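# Place a blue sponge flat on the shelf's top tier

## Task

Put one blue sponge on the upper tier of the shelf so it lies flat. Do not move the shelf, keep every other sponge on it lying flat and separated from each other, and finish with neither gripper in contact with any sponge.

## Robot and tools

Robot: two arms, left_arm and right_arm, each with a two-finger parallel gripper and a wrist camera. There are also two fixed head cameras. Camera names: cam_head_left, cam_head_right, cam_left_wrist, cam_right_wrist. Every image is 896x504.

Frames. The scene frame has its origin at table-top height, halfway between the two nominal arm bases. +x points out over the table, +z points up, and left_arm sits on the +y side. Image left and right do not match the arm names. Calibrated bases in the scene frame: left_arm at (+0.028, +0.365, +0.044) m; right_arm at (+0.028, -0.352, +0.027) m. Both are almost unrotated, with z up.

Each arm reports its hand pose (end_effector_position in metres, end_effector_quat_wxyz) in its own base frame. Offsets for that arm run along the same base axes. Fixed cameras and the table use the scene frame. end_effector_position is the point between the finger pads, about 1 cm short of the tips. The fingers point along the gripper's +z and open along its y. Reported poses can be off by a few centimetres, more at long reach. Friction can also leave a gripper resting about a centimetre from its command, so a small gap alone does not mean contact.

The 14-number row, used by both movement tools. It is one flat list covering both arms: dx, dy, dz, rx, ry, rz, opening for left_arm, then the same seven for right_arm. Every value lies in [-1, 1].
- dx, dy, dz: an offset, not a place. It is measured from that arm's Hand target as it stood when the action or move began, along the arm's base axes. 1.0 = 0.6 m. If the combined length exceeds 1.0, it is scaled down along the same line.
- rx, ry, rz: one rotation vector, also relative to the starting Hand target and turning about its position. 1.0 = 180 degrees.
- opening: absolute. +1 is fully open (0.094 m) and -1 is closed.
- An arm that should stay where it is gets six zeros. Its opening must still be sent again, because a 0 there commands half open.
- Sending six zeros also re-requests a Hand target that the gripper fell short of. If it still stops short, send the missing distance as an offset.

execute_actions(actions, cameras). actions is a list of actions. Each action is a list of up to 15 rows, and each row lasts one 1/30 s step. If fewer than 15 rows are given, the last row is held for the remaining steps. Every row in an action counts from the pose at the start of that action, not from the previous row, so giving the same offset twice moves the arm twice. An empty list just returns the state and images. cameras picks which images come back: omitted, null or ["all"] gives every camera, [] gives none. A wrong camera name makes the whole call invalid.

move(target, speed, blend, opening_speed, blocking, cameras). This drives the grippers along straight paths.
- target: one 14-number row, or a list of up to 15 rows that all count from the same starting Hand targets.
- speed: top path speed in m/s, from 0.002 to 2.9, default 0.25. Turning is capped at twice that value in rad/s. Give one value, or one per target.
- blend: in metres, rounds the corners at intermediate targets of a list.
- opening_speed: how fast the finger command changes, in scale units per second, at least 0.2. Use a slow value to grip something soft.
- blocking=false returns after about 0.5 s while the move keeps running.
All paths finish together and are capped at 10 s. A move does not avoid obstacles or the other arm. Avoid paths that pass close to an arm's own base, because that can change its shoulder posture; go around the base instead.
The result adds a move: line. done means the arm is at rest within 10 mm and 2 degrees of its target. off_target, moving, held and fault name the arms affected. limits=paced means the command was clipped; limits=held means steps were withheld. Neither done nor off_target tells you whether anything is being touched.

wait(seconds): lets the scene run for 0 to 10 s while each arm holds its last command.
stop(): brakes a running move. A fast move needs more room to brake.
zoom_image(camera, region): gives a closer view of the latest image from one camera. region is [x0, y0, x1, y1] in pixels, at most 504x504, with (0,0) at the top-left.
read_manual(section): returns licence text only and does not move anything.
finished_scene(scene): ends the current scene (give its number) and cannot be undone. Call it only once the sponge is resting flat and both grippers are clear of it.

Result lines:
- Hand target: the last commanded pose after clipping. Later offsets count from it.
- grip_measured: the measured finger opening on the -1 to +1 scale. With nothing held it reads slightly wide. A squeezed part reads a little narrower than its true size. It keeps following the command, so it does not show the moment of contact. Once the command is about 0.05 below the opening at first touch, the fingers press at full force; a soft sponge needs much more than that.
- Joint positions: the last entry is the opening in metres.
- Joint torques: in joint order. They include the arm's own weight. Joints 1 to 3 wrap around at ±28 N m.
- Joint velocities: reading within noise means the arm is still.
- Tool commands: the current gripper commands.
- MOTOR HOT: appears at 75 °C. At 90 °C an OVER-TEMPERATURE FAULT folds that arm away and disables it. Avoid holding loads for long, keeping an arm stretched out, or pushing toward a pose it cannot reach.

Motion limits. The controller keeps each commanded orientation within 40 degrees of the current one per step, so a large rotation may need several actions. A blocked arm keeps pushing until you command its target back past the gripper.

Things to avoid:
- dropping or flinging the sponge, or releasing it while it is still moving;
- fast contacts;
- targets set far beyond a contact point, which press hard;
- hitting the shelf so that it moves, or knocking the other sponges out of flat or into each other;
- arms colliding or squeezing each other (the clearance check does not stop gripper-to-gripper contact);
- anything falling off the table.
To release, command an opening well above grip_measured, then lift clear.

Each tool is called after "Request:" by a JSON object that holds its "op" and its "data", one argument or row to a line.

## Session

Request:
{"op": "execute_actions", "data": {
  "actions": []
}}

Scene clock: 0.00 s.
left_arm: end_effector_position=(+0.3102, -0.1452, +0.3743) grip_measured=+1.000 end_effector_quat_wxyz=(+0.489, +0.133, +0.768, -0.392) | right_arm: end_effector_position=(+0.3785, +0.1166, +0.4235) grip_measured=+1.000 end_effector_quat_wxyz=(+0.661, -0.108, +0.741, -0.040)
Joint positions: left_arm=[-0.08 1.058 1.159 -0.397 0.745 -0.301 0.094] | right_arm=[0.462 1.188 1.318 -0.262 0.375 -0.157 0.094]
Joint velocities: within noise
Joint torques (N m): no reading
Motor temperatures (°C): left_arm=[26 28 31 25 24 27 28] | right_arm=[28 32 27 27 27 28 28]
Heat: left arm: 31 °C; right arm: 32 °C.
Hand target: left_arm +0.3047, -0.1459, +0.3923; +0.510, +0.148, +0.752, -0.391 | right_arm +0.3731, +0.1127, +0.4403; +0.677, -0.096, +0.729, -0.035
Tool commands: left_gripper/opening=+1.0 right_gripper/opening=+1.0

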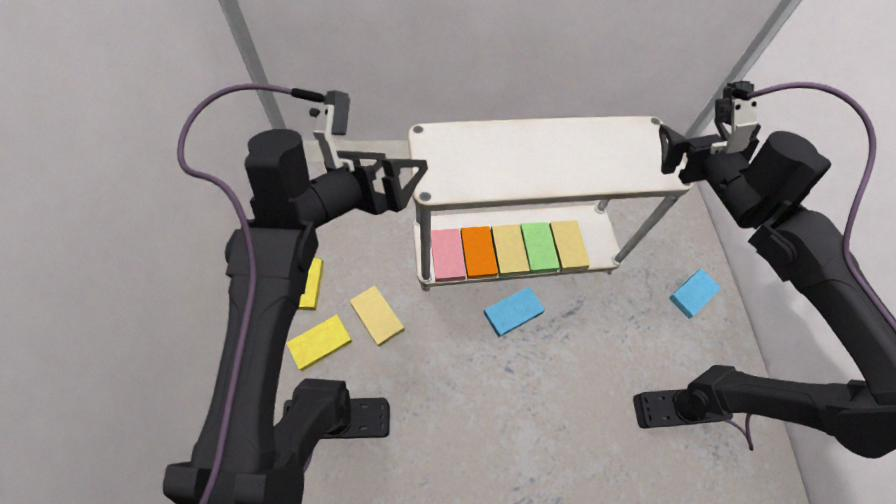

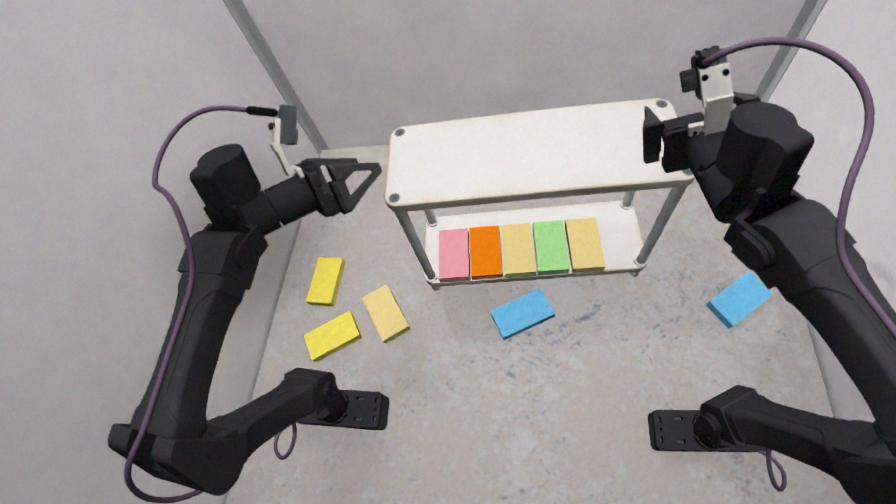

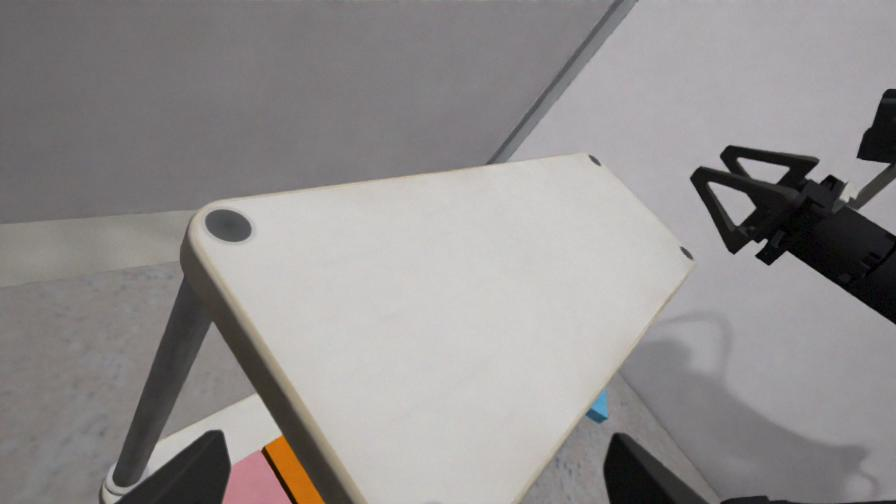

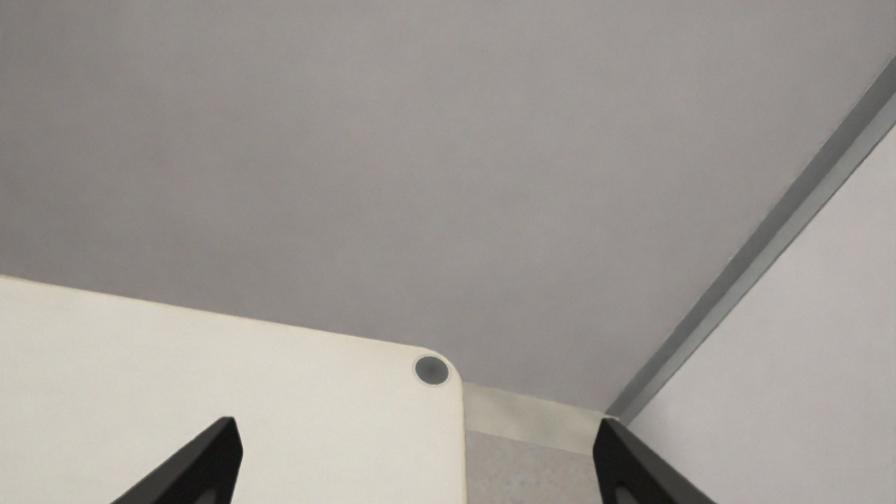

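Request:
{"op": "move", "data": {
  "target": [
    [0,0,0,0,0,0,1,-0.222,-0.238,-0.05,0.01,0.2,-0.03,1],
    [0,0,0,0,0,0,1,-0.222,-0.238,-0.233,0.0245,0.474,-0.067,1]
  ]
}}

Scene clock: 5.03 s.
left_arm: end_effector_position=(+0.3102, -0.1452, +0.3743) grip_measured=+1.000 end_effector_quat_wxyz=(+0.489, +0.133, +0.768, -0.392) | right_arm: end_effector_position=(+0.2488, -0.0331, +0.3051) grip_measured=+1.000 end_effector_quat_wxyz=(+0.233, -0.002, +0.972, -0.030)
Joint positions: left_arm=[-0.08 1.058 1.159 -0.397 0.745 -0.301 0.094] | right_arm=[-0.141 1.262 1.689 -1.525 -0.007 -0.143 0.094]
Joint velocities: within noise
Joint torques (N m): left_arm=[0.02 -2.18 7.17 1.67 0.15 0.01] | right_arm=[0.39 -3.02 3.47 0.87 0.01 0.08]
Motor temperatures (°C): left_arm=[26 28 32 26 24 27 28] | right_arm=[28 32 28 28 27 28 28]
Heat: left arm: 32 °C; right arm: 32 °C.
Hand target: left_arm +0.3047, -0.1459, +0.3923; +0.510, +0.148, +0.752, -0.391 | right_arm +0.2399, -0.0301, +0.3005; +0.001, +0.000, +1.000, +0.000
Off the commanded pose: left_arm 0.019 m, 4 deg | right_arm 0.010 m, 27 deg.
joint sent to its limit (right arm) — joint 4 (wrist pitch), lower limit. The joint targets are off in position and orientation.
move: off_target (left_arm, right_arm)

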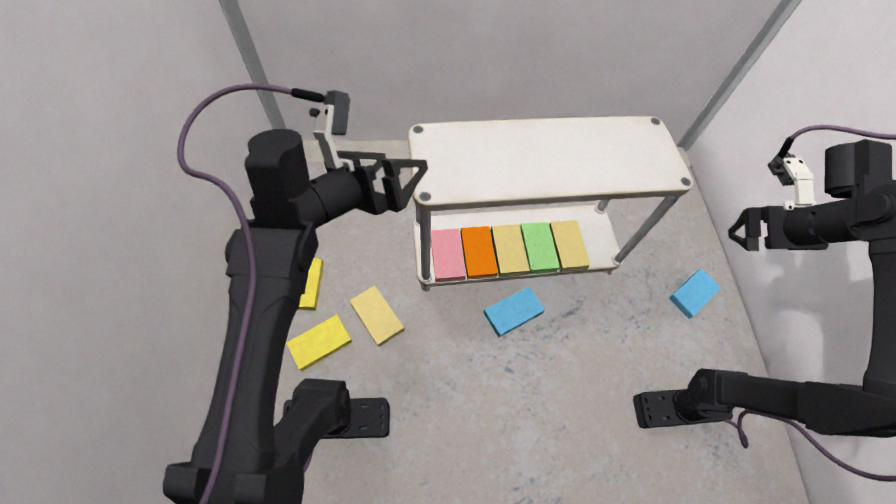

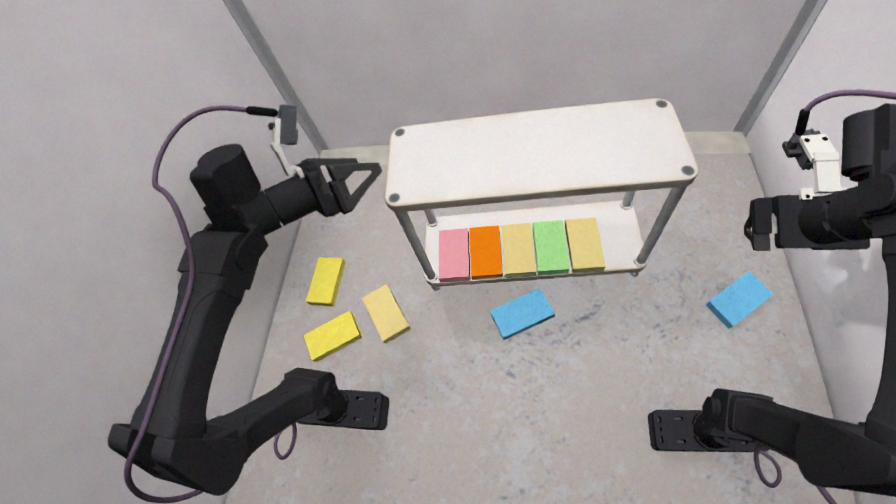

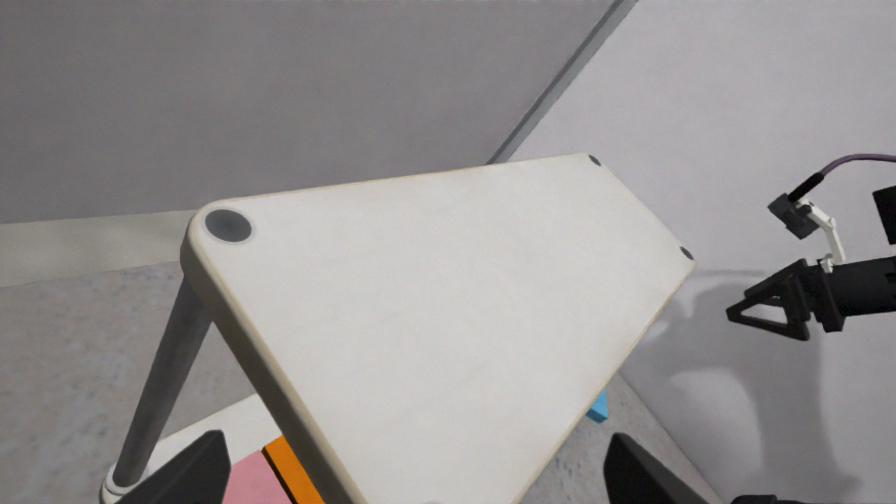

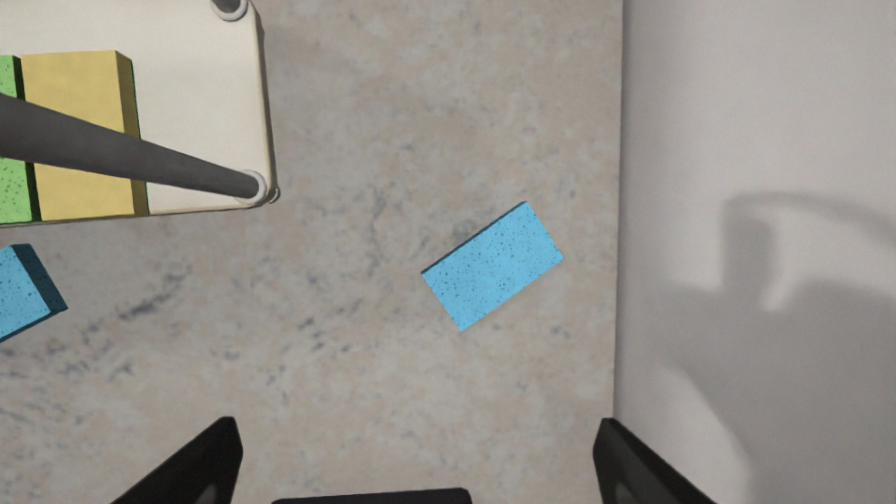

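Request:
{"op": "move", "data": {
  "target": [
    [-0.2,-0.05,0,0,0,0,1,0,0,0,0,0,0,1],
    [-0.142,-0.29,-0.203,0.232,0.014,-0.103,1,0,0,0,0,0,0,1]
  ]
}}

Scene clock: 12.00 s.
left_arm: end_effector_position=(+0.2189, -0.3193, +0.2487) grip_measured=+1.000 end_effector_quat_wxyz=(+0.323, +0.426, +0.827, -0.177) | right_arm: end_effector_position=(+0.2488, -0.0331, +0.3051) grip_measured=+1.000 end_effector_quat_wxyz=(+0.233, -0.002, +0.972, -0.030)
Joint positions: left_arm=[-0.97 1.382 1.349 -0.785 0.005 -0.021 0.094] | right_arm=[-0.141 1.262 1.689 -1.525 -0.007 -0.143 0.094]
Joint velocities: within noise
Joint torques (N m): left_arm=[-0.39 -4.04 10.18 1.05 -0.1 0.03] | right_arm=[0.38 -3.02 3.47 0.88 0.01 0.07]
Motor temperatures (°C): left_arm=[26 28 33 27 24 27 28] | right_arm=[28 32 28 28 27 28 28]
Heat: left arm: 33 °C; right arm: 32 °C.
Hand target: left_arm +0.2195, -0.3199, +0.2705; +0.340, +0.428, +0.819, -0.177 | right_arm +0.2399, -0.0301, +0.3005; +0.001, +0.000, +1.000, +0.000
Off the commanded pose: left_arm 0.022 m, 2 deg | right_arm 0.010 m, 27 deg.
joint sent to its limit (right arm) — joint 4 (wrist pitch), lower limit. The joint targets are off in position and orientation.
move: off_target (left_arm, right_arm)

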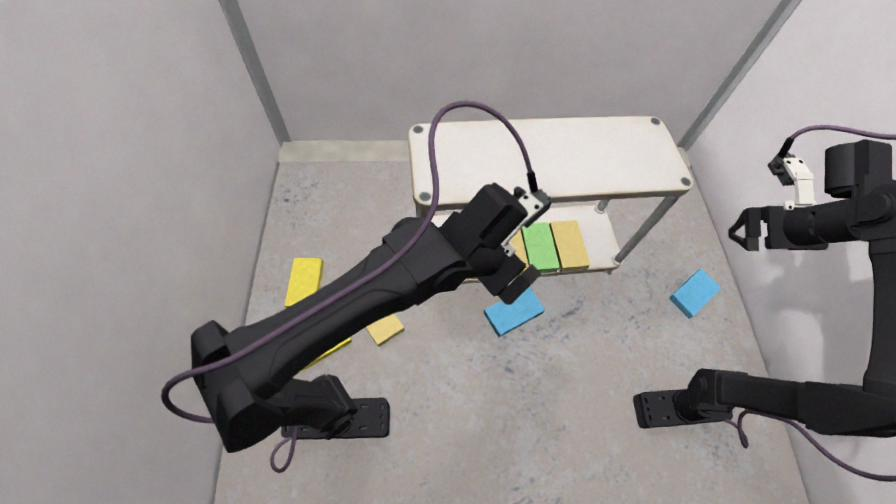

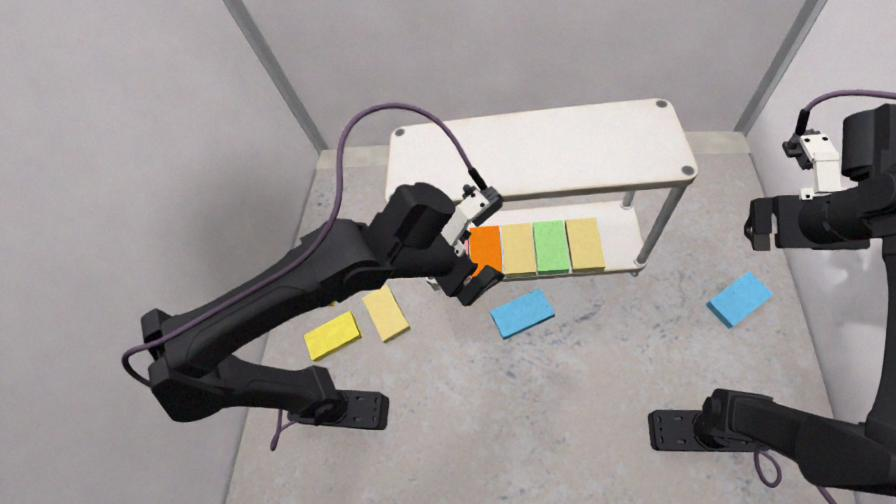

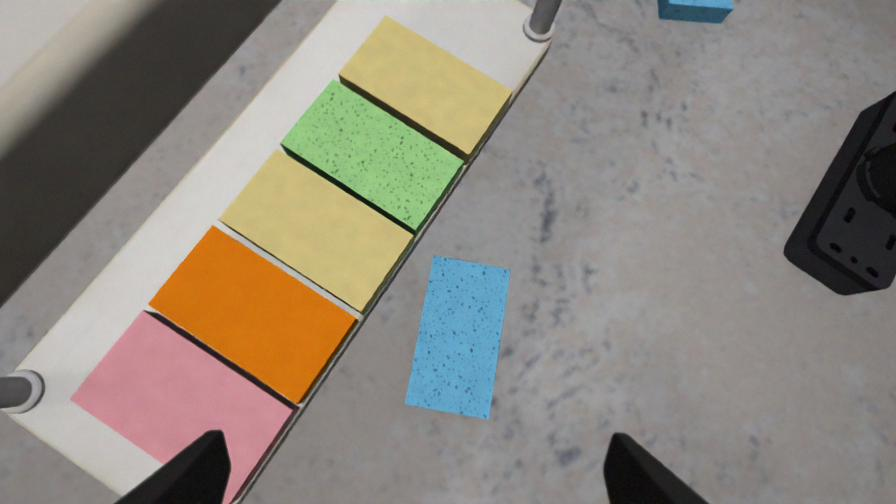

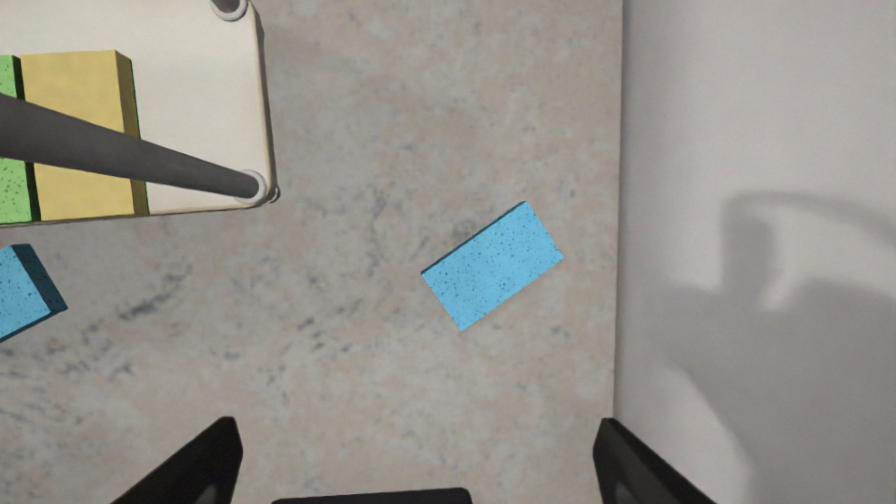

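Request:
{"op": "move", "data": {
  "target": [0.019,-0.1,-0.283,0,0,-0.061,1,0,0,0,0,0,0,1]
}}

Request:
{"op": "zoom_image", "data": {
  "camera": "cam_left_wrist",
  "region": [200, 100, 700, 504]
}}

Scene clock: 15.20 s.
left_arm: end_effector_position=(+0.2320, -0.3699, +0.0938) grip_measured=+1.000 end_effector_quat_wxyz=(+0.302, +0.498, +0.790, -0.191) | right_arm: end_effector_position=(+0.2488, -0.0331, +0.3051) grip_measured=+1.000 end_effector_quat_wxyz=(+0.233, -0.002, +0.972, -0.030)
Joint positions: left_arm=[-0.97 1.653 0.993 -0.185 0.105 0.116 0.094] | right_arm=[-0.141 1.262 1.689 -1.525 -0.007 -0.143 0.094]
Joint velocities: within noise
Joint torques (N m): left_arm=[-0.27 -5.72 4.57 1.84 0.19 0.05] | right_arm=[0.39 -3.03 3.47 0.87 0.01 0.07]
Motor temperatures (°C): left_arm=[26 28 33 27 24 27 28] | right_arm=[28 32 28 28 27 28 28]
Heat: left arm: 33 °C; right arm: 32 °C.
Hand target: left_arm +0.2309, -0.3799, +0.1007; +0.321, +0.504, +0.774, -0.209 | right_arm +0.2399, -0.0301, +0.3005; +0.001, +0.000, +1.000, +0.000
Off the commanded pose: left_arm 0.012 m, 3 deg | right_arm 0.010 m, 27 deg.
joint sent to its limit (right arm) — joint 4 (wrist pitch), lower limit. The joint targets are off in position and orientation.
move: off_target (left_arm, right_arm)

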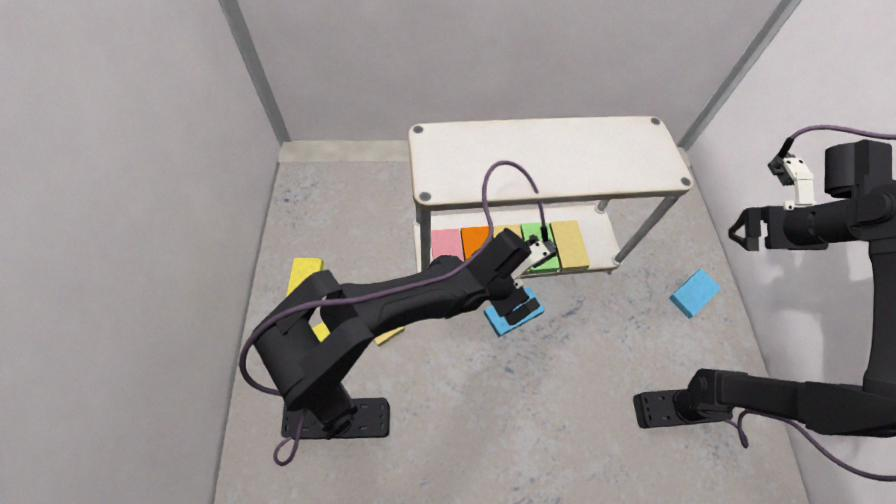

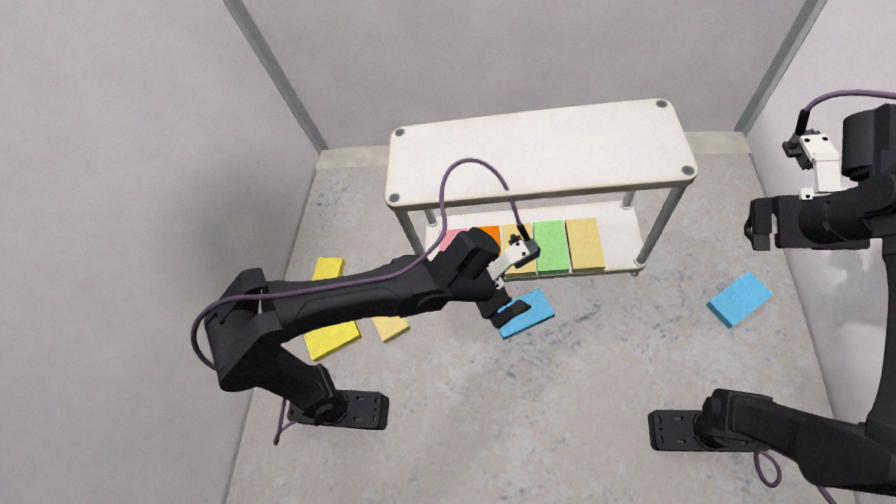

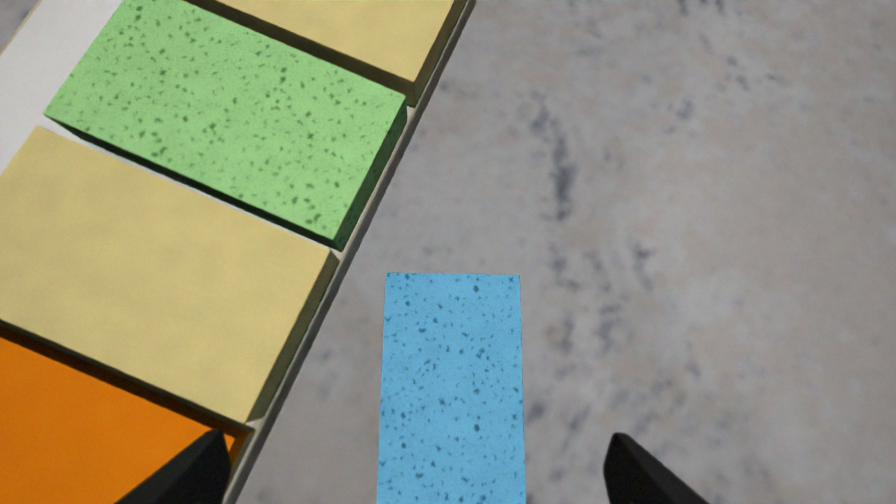

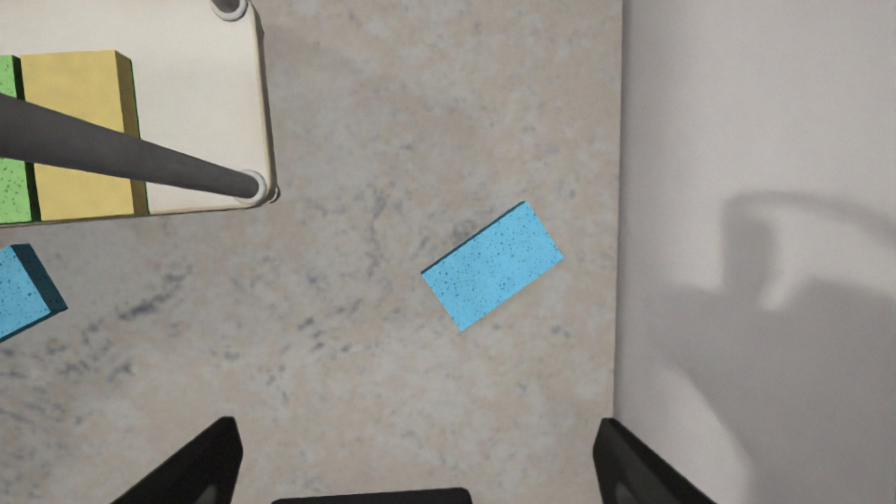

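Scaled by 1.008 from the camera's 896x504 image, which has a finer 1280x720 frame.

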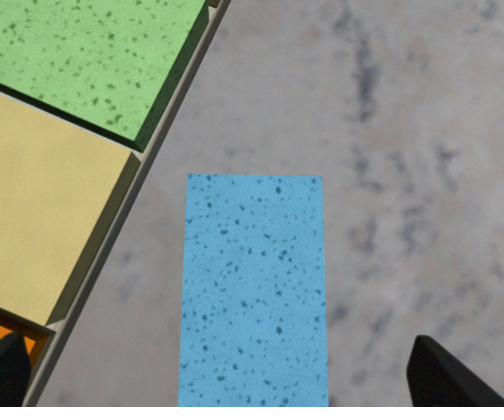

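Request:
{"op": "move", "data": {
  "target": [-0.006,-0.028,-0.212,0,0,0,1,0,0,0,0,0,0,1],
  "speed": 0.12
}}

Scene clock: 17.40 s.
left_arm: end_effector_position=(+0.2289, -0.3909, -0.0286) grip_measured=+1.000 end_effector_quat_wxyz=(+0.307, +0.507, +0.781, -0.199) | right_arm: end_effector_position=(+0.2488, -0.0331, +0.3051) grip_measured=+1.000 end_effector_quat_wxyz=(+0.233, -0.002, +0.972, -0.030)
Joint positions: left_arm=[-1.004 2.021 0.848 0.347 0.1 0.108 0.094] | right_arm=[-0.141 1.262 1.689 -1.525 -0.007 -0.143 0.094]
Joint velocities: within noise
Joint torques (N m): left_arm=[-0.35 -6.38 2.89 1.82 -0.02 -0.07] | right_arm=[0.38 -3.03 3.48 0.87 0.01 0.07]
Motor temperatures (°C): left_arm=[26 28 33 28 24 27 28] | right_arm=[28 32 28 28 27 28 28]
Heat: left arm: 33 °C; right arm: 32 °C.
Hand target: left_arm +0.2273, -0.3967, -0.0265; +0.321, +0.504, +0.774, -0.209 | right_arm +0.2399, -0.0301, +0.3005; +0.001, +0.000, +1.000, +0.000
Off the commanded pose: left_arm 0.006 m, 2 deg | right_arm 0.010 m, 27 deg.
joint sent to its limit (right arm) — joint 4 (wrist pitch), lower limit. The joint targets are off in position and orientation.
move: off_target (right_arm)

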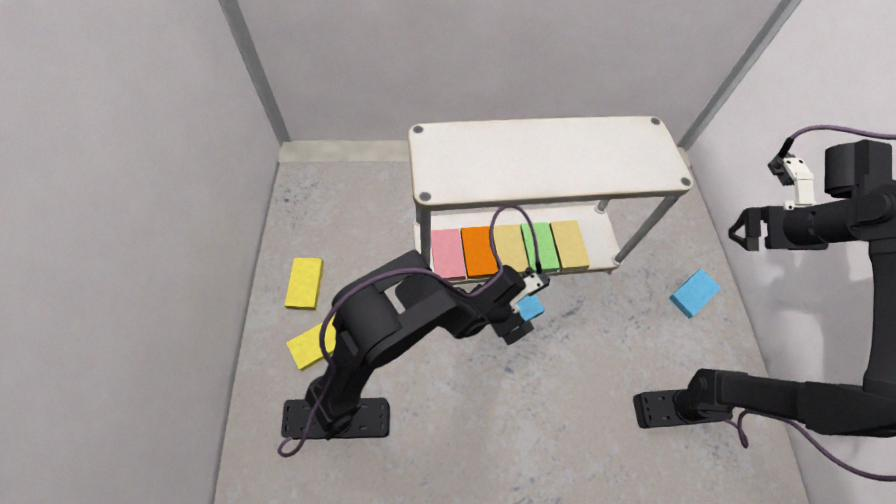

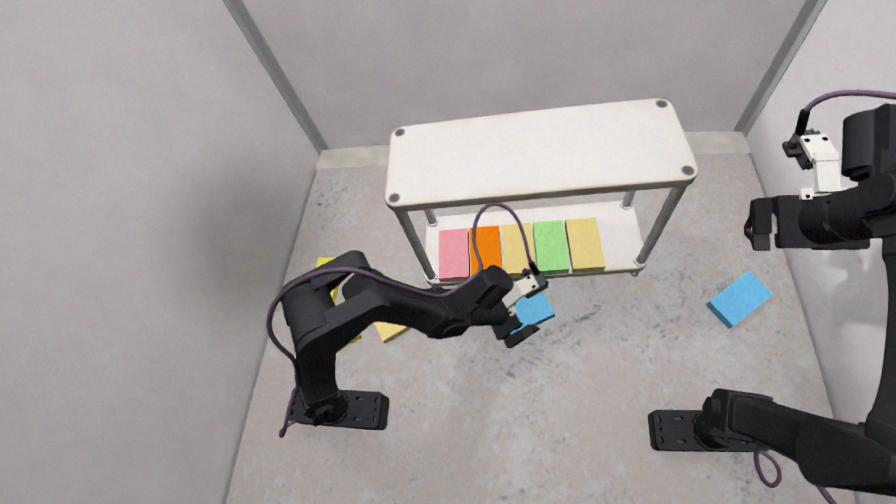

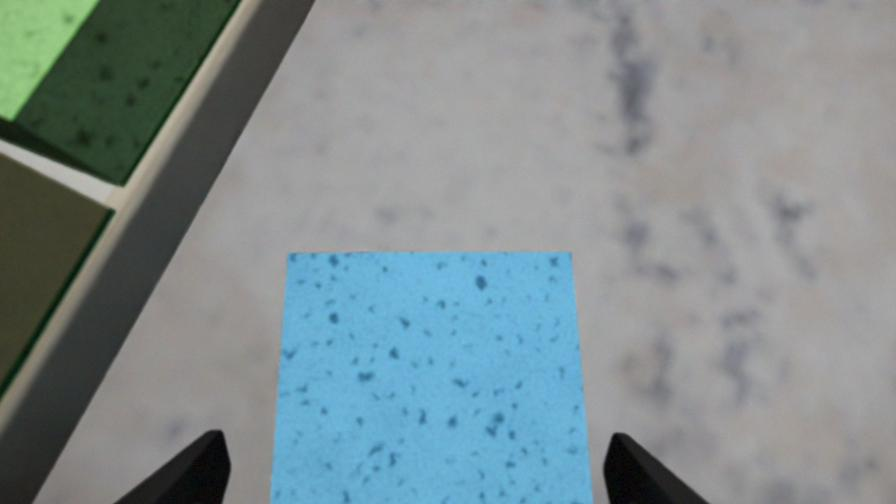

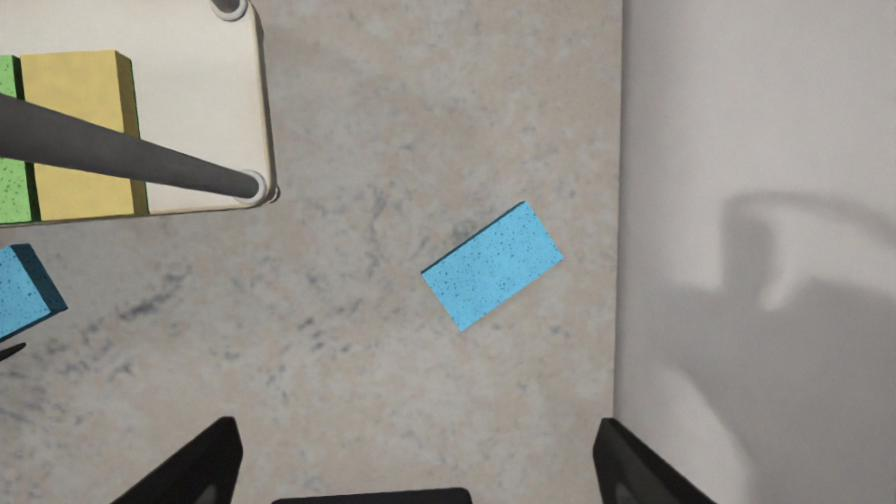

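Request:
{"op": "move", "data": {
  "target": [0,0,0,0,0,0,0.15,0,0,0,0,0,0,1],
  "opening_speed": 1,
  "cameras": ["cam_left_wrist"]
}}

Request:
{"op": "move", "data": {
  "target": [0,0,0.1,0,0,0,0.15,0,0,0,0,0,0,1],
  "speed": 0.15
}}

Scene clock: 19.40 s.
left_arm: end_effector_position=(+0.2291, -0.3912, -0.0284) grip_measured=+0.351 end_effector_quat_wxyz=(+0.308, +0.506, +0.781, -0.200) | right_arm: end_effector_position=(+0.2488, -0.0333, +0.3051) grip_measured=+1.000 end_effector_quat_wxyz=(+0.232, -0.002, +0.972, -0.031)
Joint positions: left_arm=[-1.004 2.021 0.848 0.349 0.1 0.107 0.063] | right_arm=[-0.141 1.262 1.689 -1.525 -0.005 -0.143 0.094]
Joint velocities: within noise
Joint torques (N m): left_arm=[-0.4 -6.39 2.88 1.81 -0.04 -0.06] | right_arm=[0.38 -3.03 3.48 0.88 0.02 0.07]
Motor temperatures (°C): left_arm=[26 29 33 28 24 27 28] | right_arm=[28 32 28 28 27 28 28]
Heat: left arm: 33 °C; right arm: 32 °C.
Hand target: left_arm +0.2273, -0.3967, -0.0265; +0.321, +0.504, +0.774, -0.209 | right_arm +0.2399, -0.0301, +0.3005; +0.001, +0.000, +1.000, +0.000
Off the commanded pose: left_arm 0.006 m, 2 deg | right_arm 0.010 m, 27 deg.
joint sent to its limit (right arm) — joint 4 (wrist pitch), lower limit. The joint targets are off in position and orientation.
move: off_target (right_arm)
Images, in order (width x height): cam_left_wrist 896x504.

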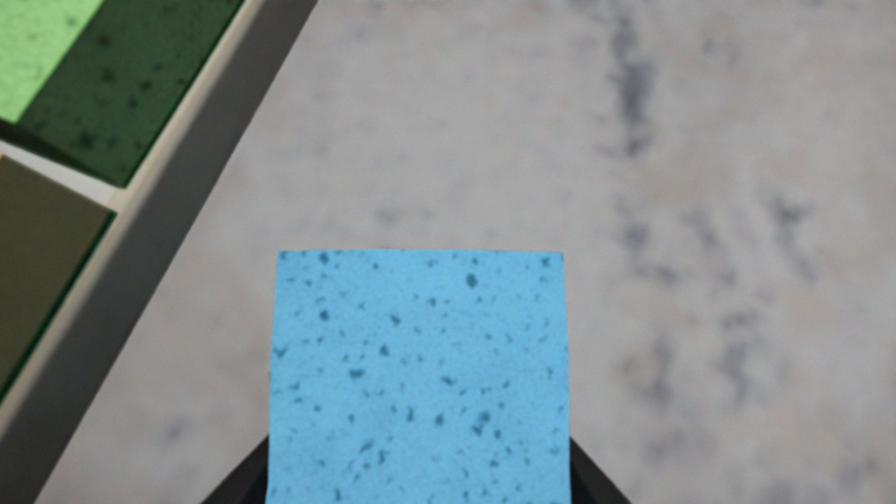

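Scene clock: 20.93 s.
left_arm: end_effector_position=(+0.2234, -0.3822, +0.0068) grip_measured=+0.350 end_effector_quat_wxyz=(+0.301, +0.507, +0.783, -0.197) | right_arm: end_effector_position=(+0.2488, -0.0333, +0.3051) grip_measured=+1.000 end_effector_quat_wxyz=(+0.232, -0.002, +0.972, -0.031)
Joint positions: left_arm=[-1.004 1.877 0.848 0.189 0.1 0.107 0.063] | right_arm=[-0.141 1.262 1.689 -1.525 -0.005 -0.143 0.094]
Joint velocities: within noise
Joint torques (N m): left_arm=[-0.4 -8.99 7.77 1.07 -0.04 -0.08] | right_arm=[0.38 -3.02 3.48 0.87 0.01 0.07]
Motor temperatures (°C): left_arm=[26 29 33 28 24 27 28] | right_arm=[28 32 28 28 27 28 28]
Heat: left arm: 33 °C; right arm: 32 °C.
Hand target: left_arm +0.2273, -0.3967, +0.0335; +0.321, +0.504, +0.774, -0.209 | right_arm +0.2399, -0.0301, +0.3005; +0.001, +0.000, +1.000, +0.000
Off the commanded pose: left_arm 0.031 m, 3 deg | right_arm 0.010 m, 27 deg.
joint sent to its limit (right arm) — joint 4 (wrist pitch), lower limit. The joint targets are off in position and orientation.
move: off_target (left_arm, right_arm)

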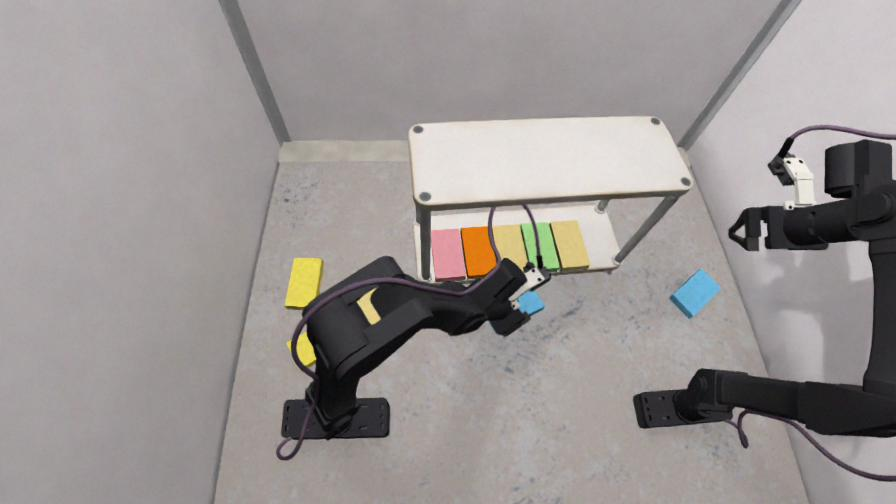

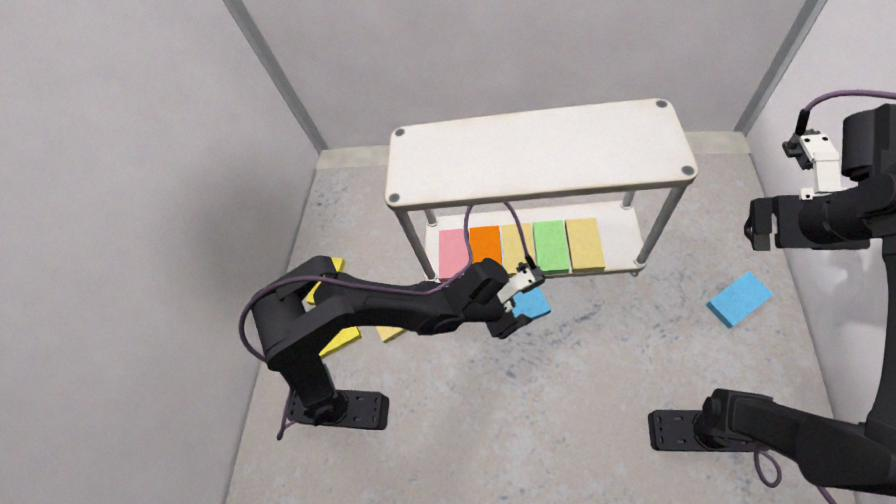

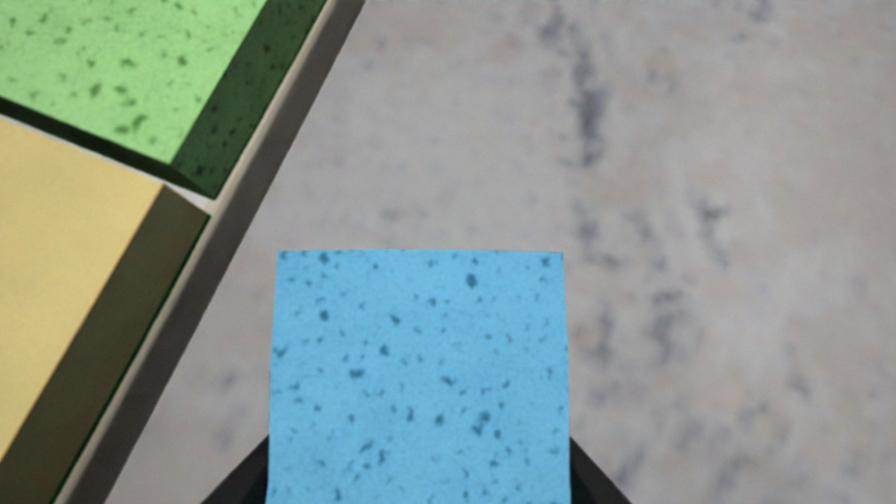

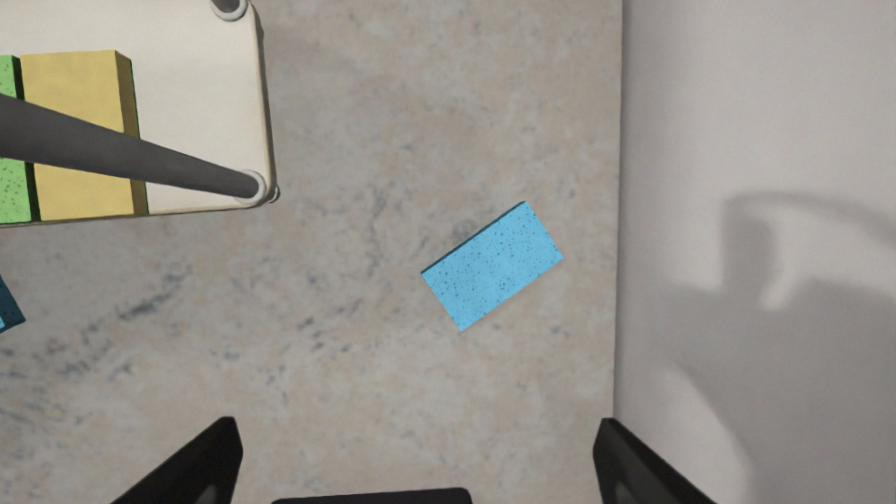

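Request:
{"op": "move", "data": {
  "target": [
    [0,0.061,0.611,0,0,0.03,0.15,0,0,0,0,0,0,1],
    [0.305,0.245,0.603,0,0,0.183,0.15,0,0,0,0,0,0,1]
  ],
  "blend": [0.05,0]
}}

Scene clock: 24.23 s.
left_arm: end_effector_position=(+0.4143, -0.2476, +0.3783) grip_measured=+0.350 end_effector_quat_wxyz=(+0.378, +0.259, +0.882, -0.111) | right_arm: end_effector_position=(+0.2488, -0.0333, +0.3051) grip_measured=+1.000 end_effector_quat_wxyz=(+0.232, -0.002, +0.972, -0.031)
Joint positions: left_arm=[-0.53 2.112 2.82 -1.47 0.03 0.029 0.063] | right_arm=[-0.141 1.262 1.689 -1.525 -0.005 -0.143 0.094]
Joint velocities: within noise
Joint torques (N m): left_arm=[-0.2 -7.54 7.06 1.39 -0.08 -0.09] | right_arm=[0.39 -3.03 3.47 0.87 0.01 0.07]
Motor temperatures (°C): left_arm=[26 29 33 28 24 27 28] | right_arm=[28 32 28 28 27 28 28]
Heat: left arm: 33 °C; right arm: 32 °C.
Hand target: left_arm +0.4103, -0.2497, +0.3953; +0.367, +0.264, +0.885, -0.109 | right_arm +0.2399, -0.0301, +0.3005; +0.001, +0.000, +1.000, +0.000
Off the commanded pose: left_arm 0.018 m, 1 deg | right_arm 0.010 m, 27 deg.
elbow stopped short (left arm): the move would have taken joint 3 (elbow) straighter than the controller allows.
joint sent to its limit (right arm) — joint 4 (wrist pitch), lower limit. The joint targets are off in position and orientation.
move: off_target (left_arm, right_arm)

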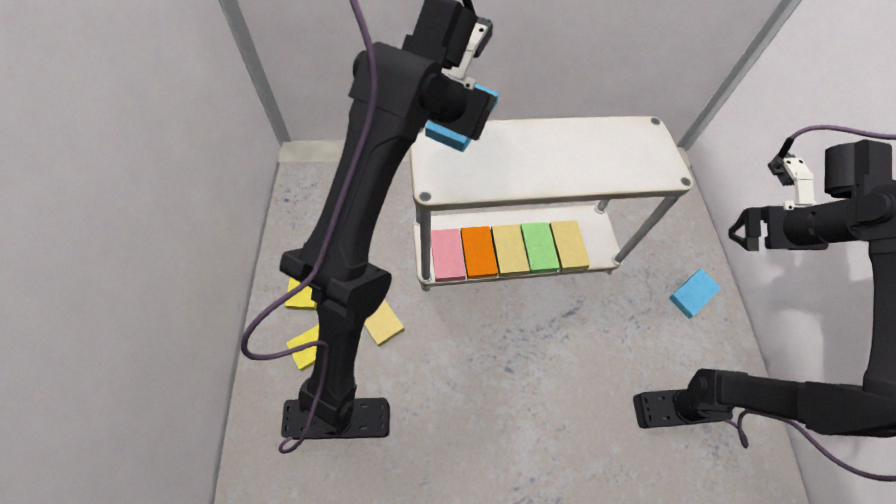

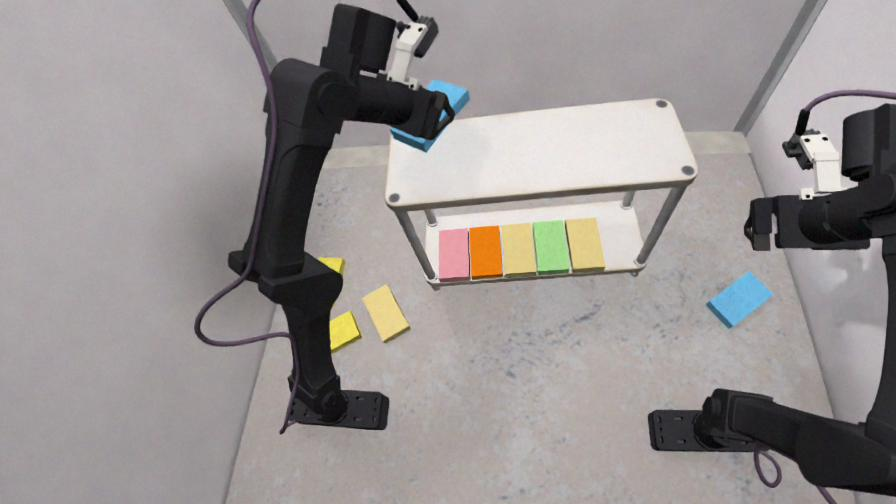

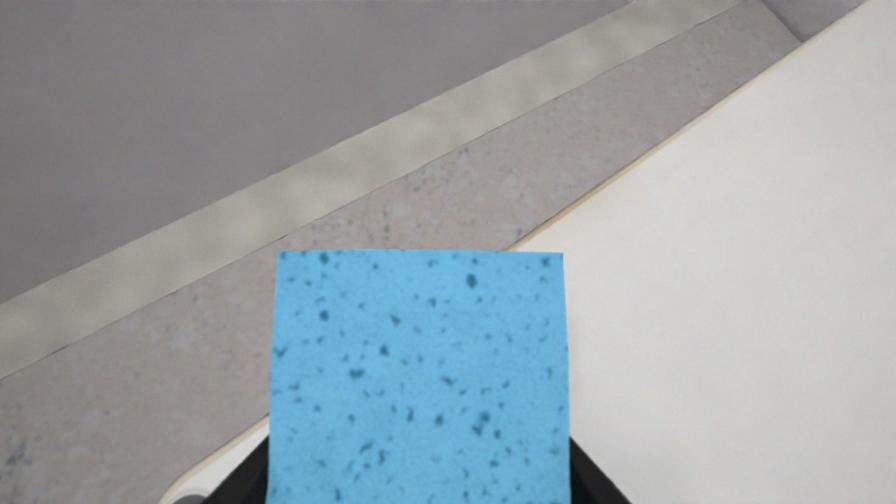

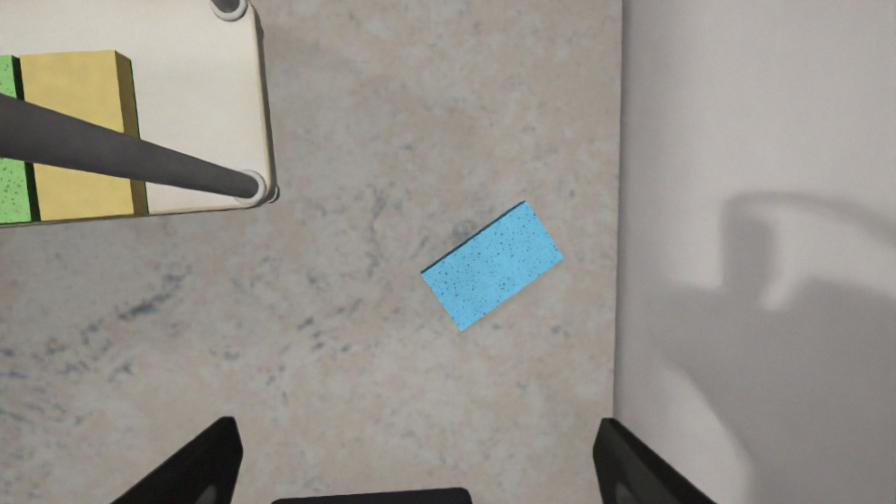

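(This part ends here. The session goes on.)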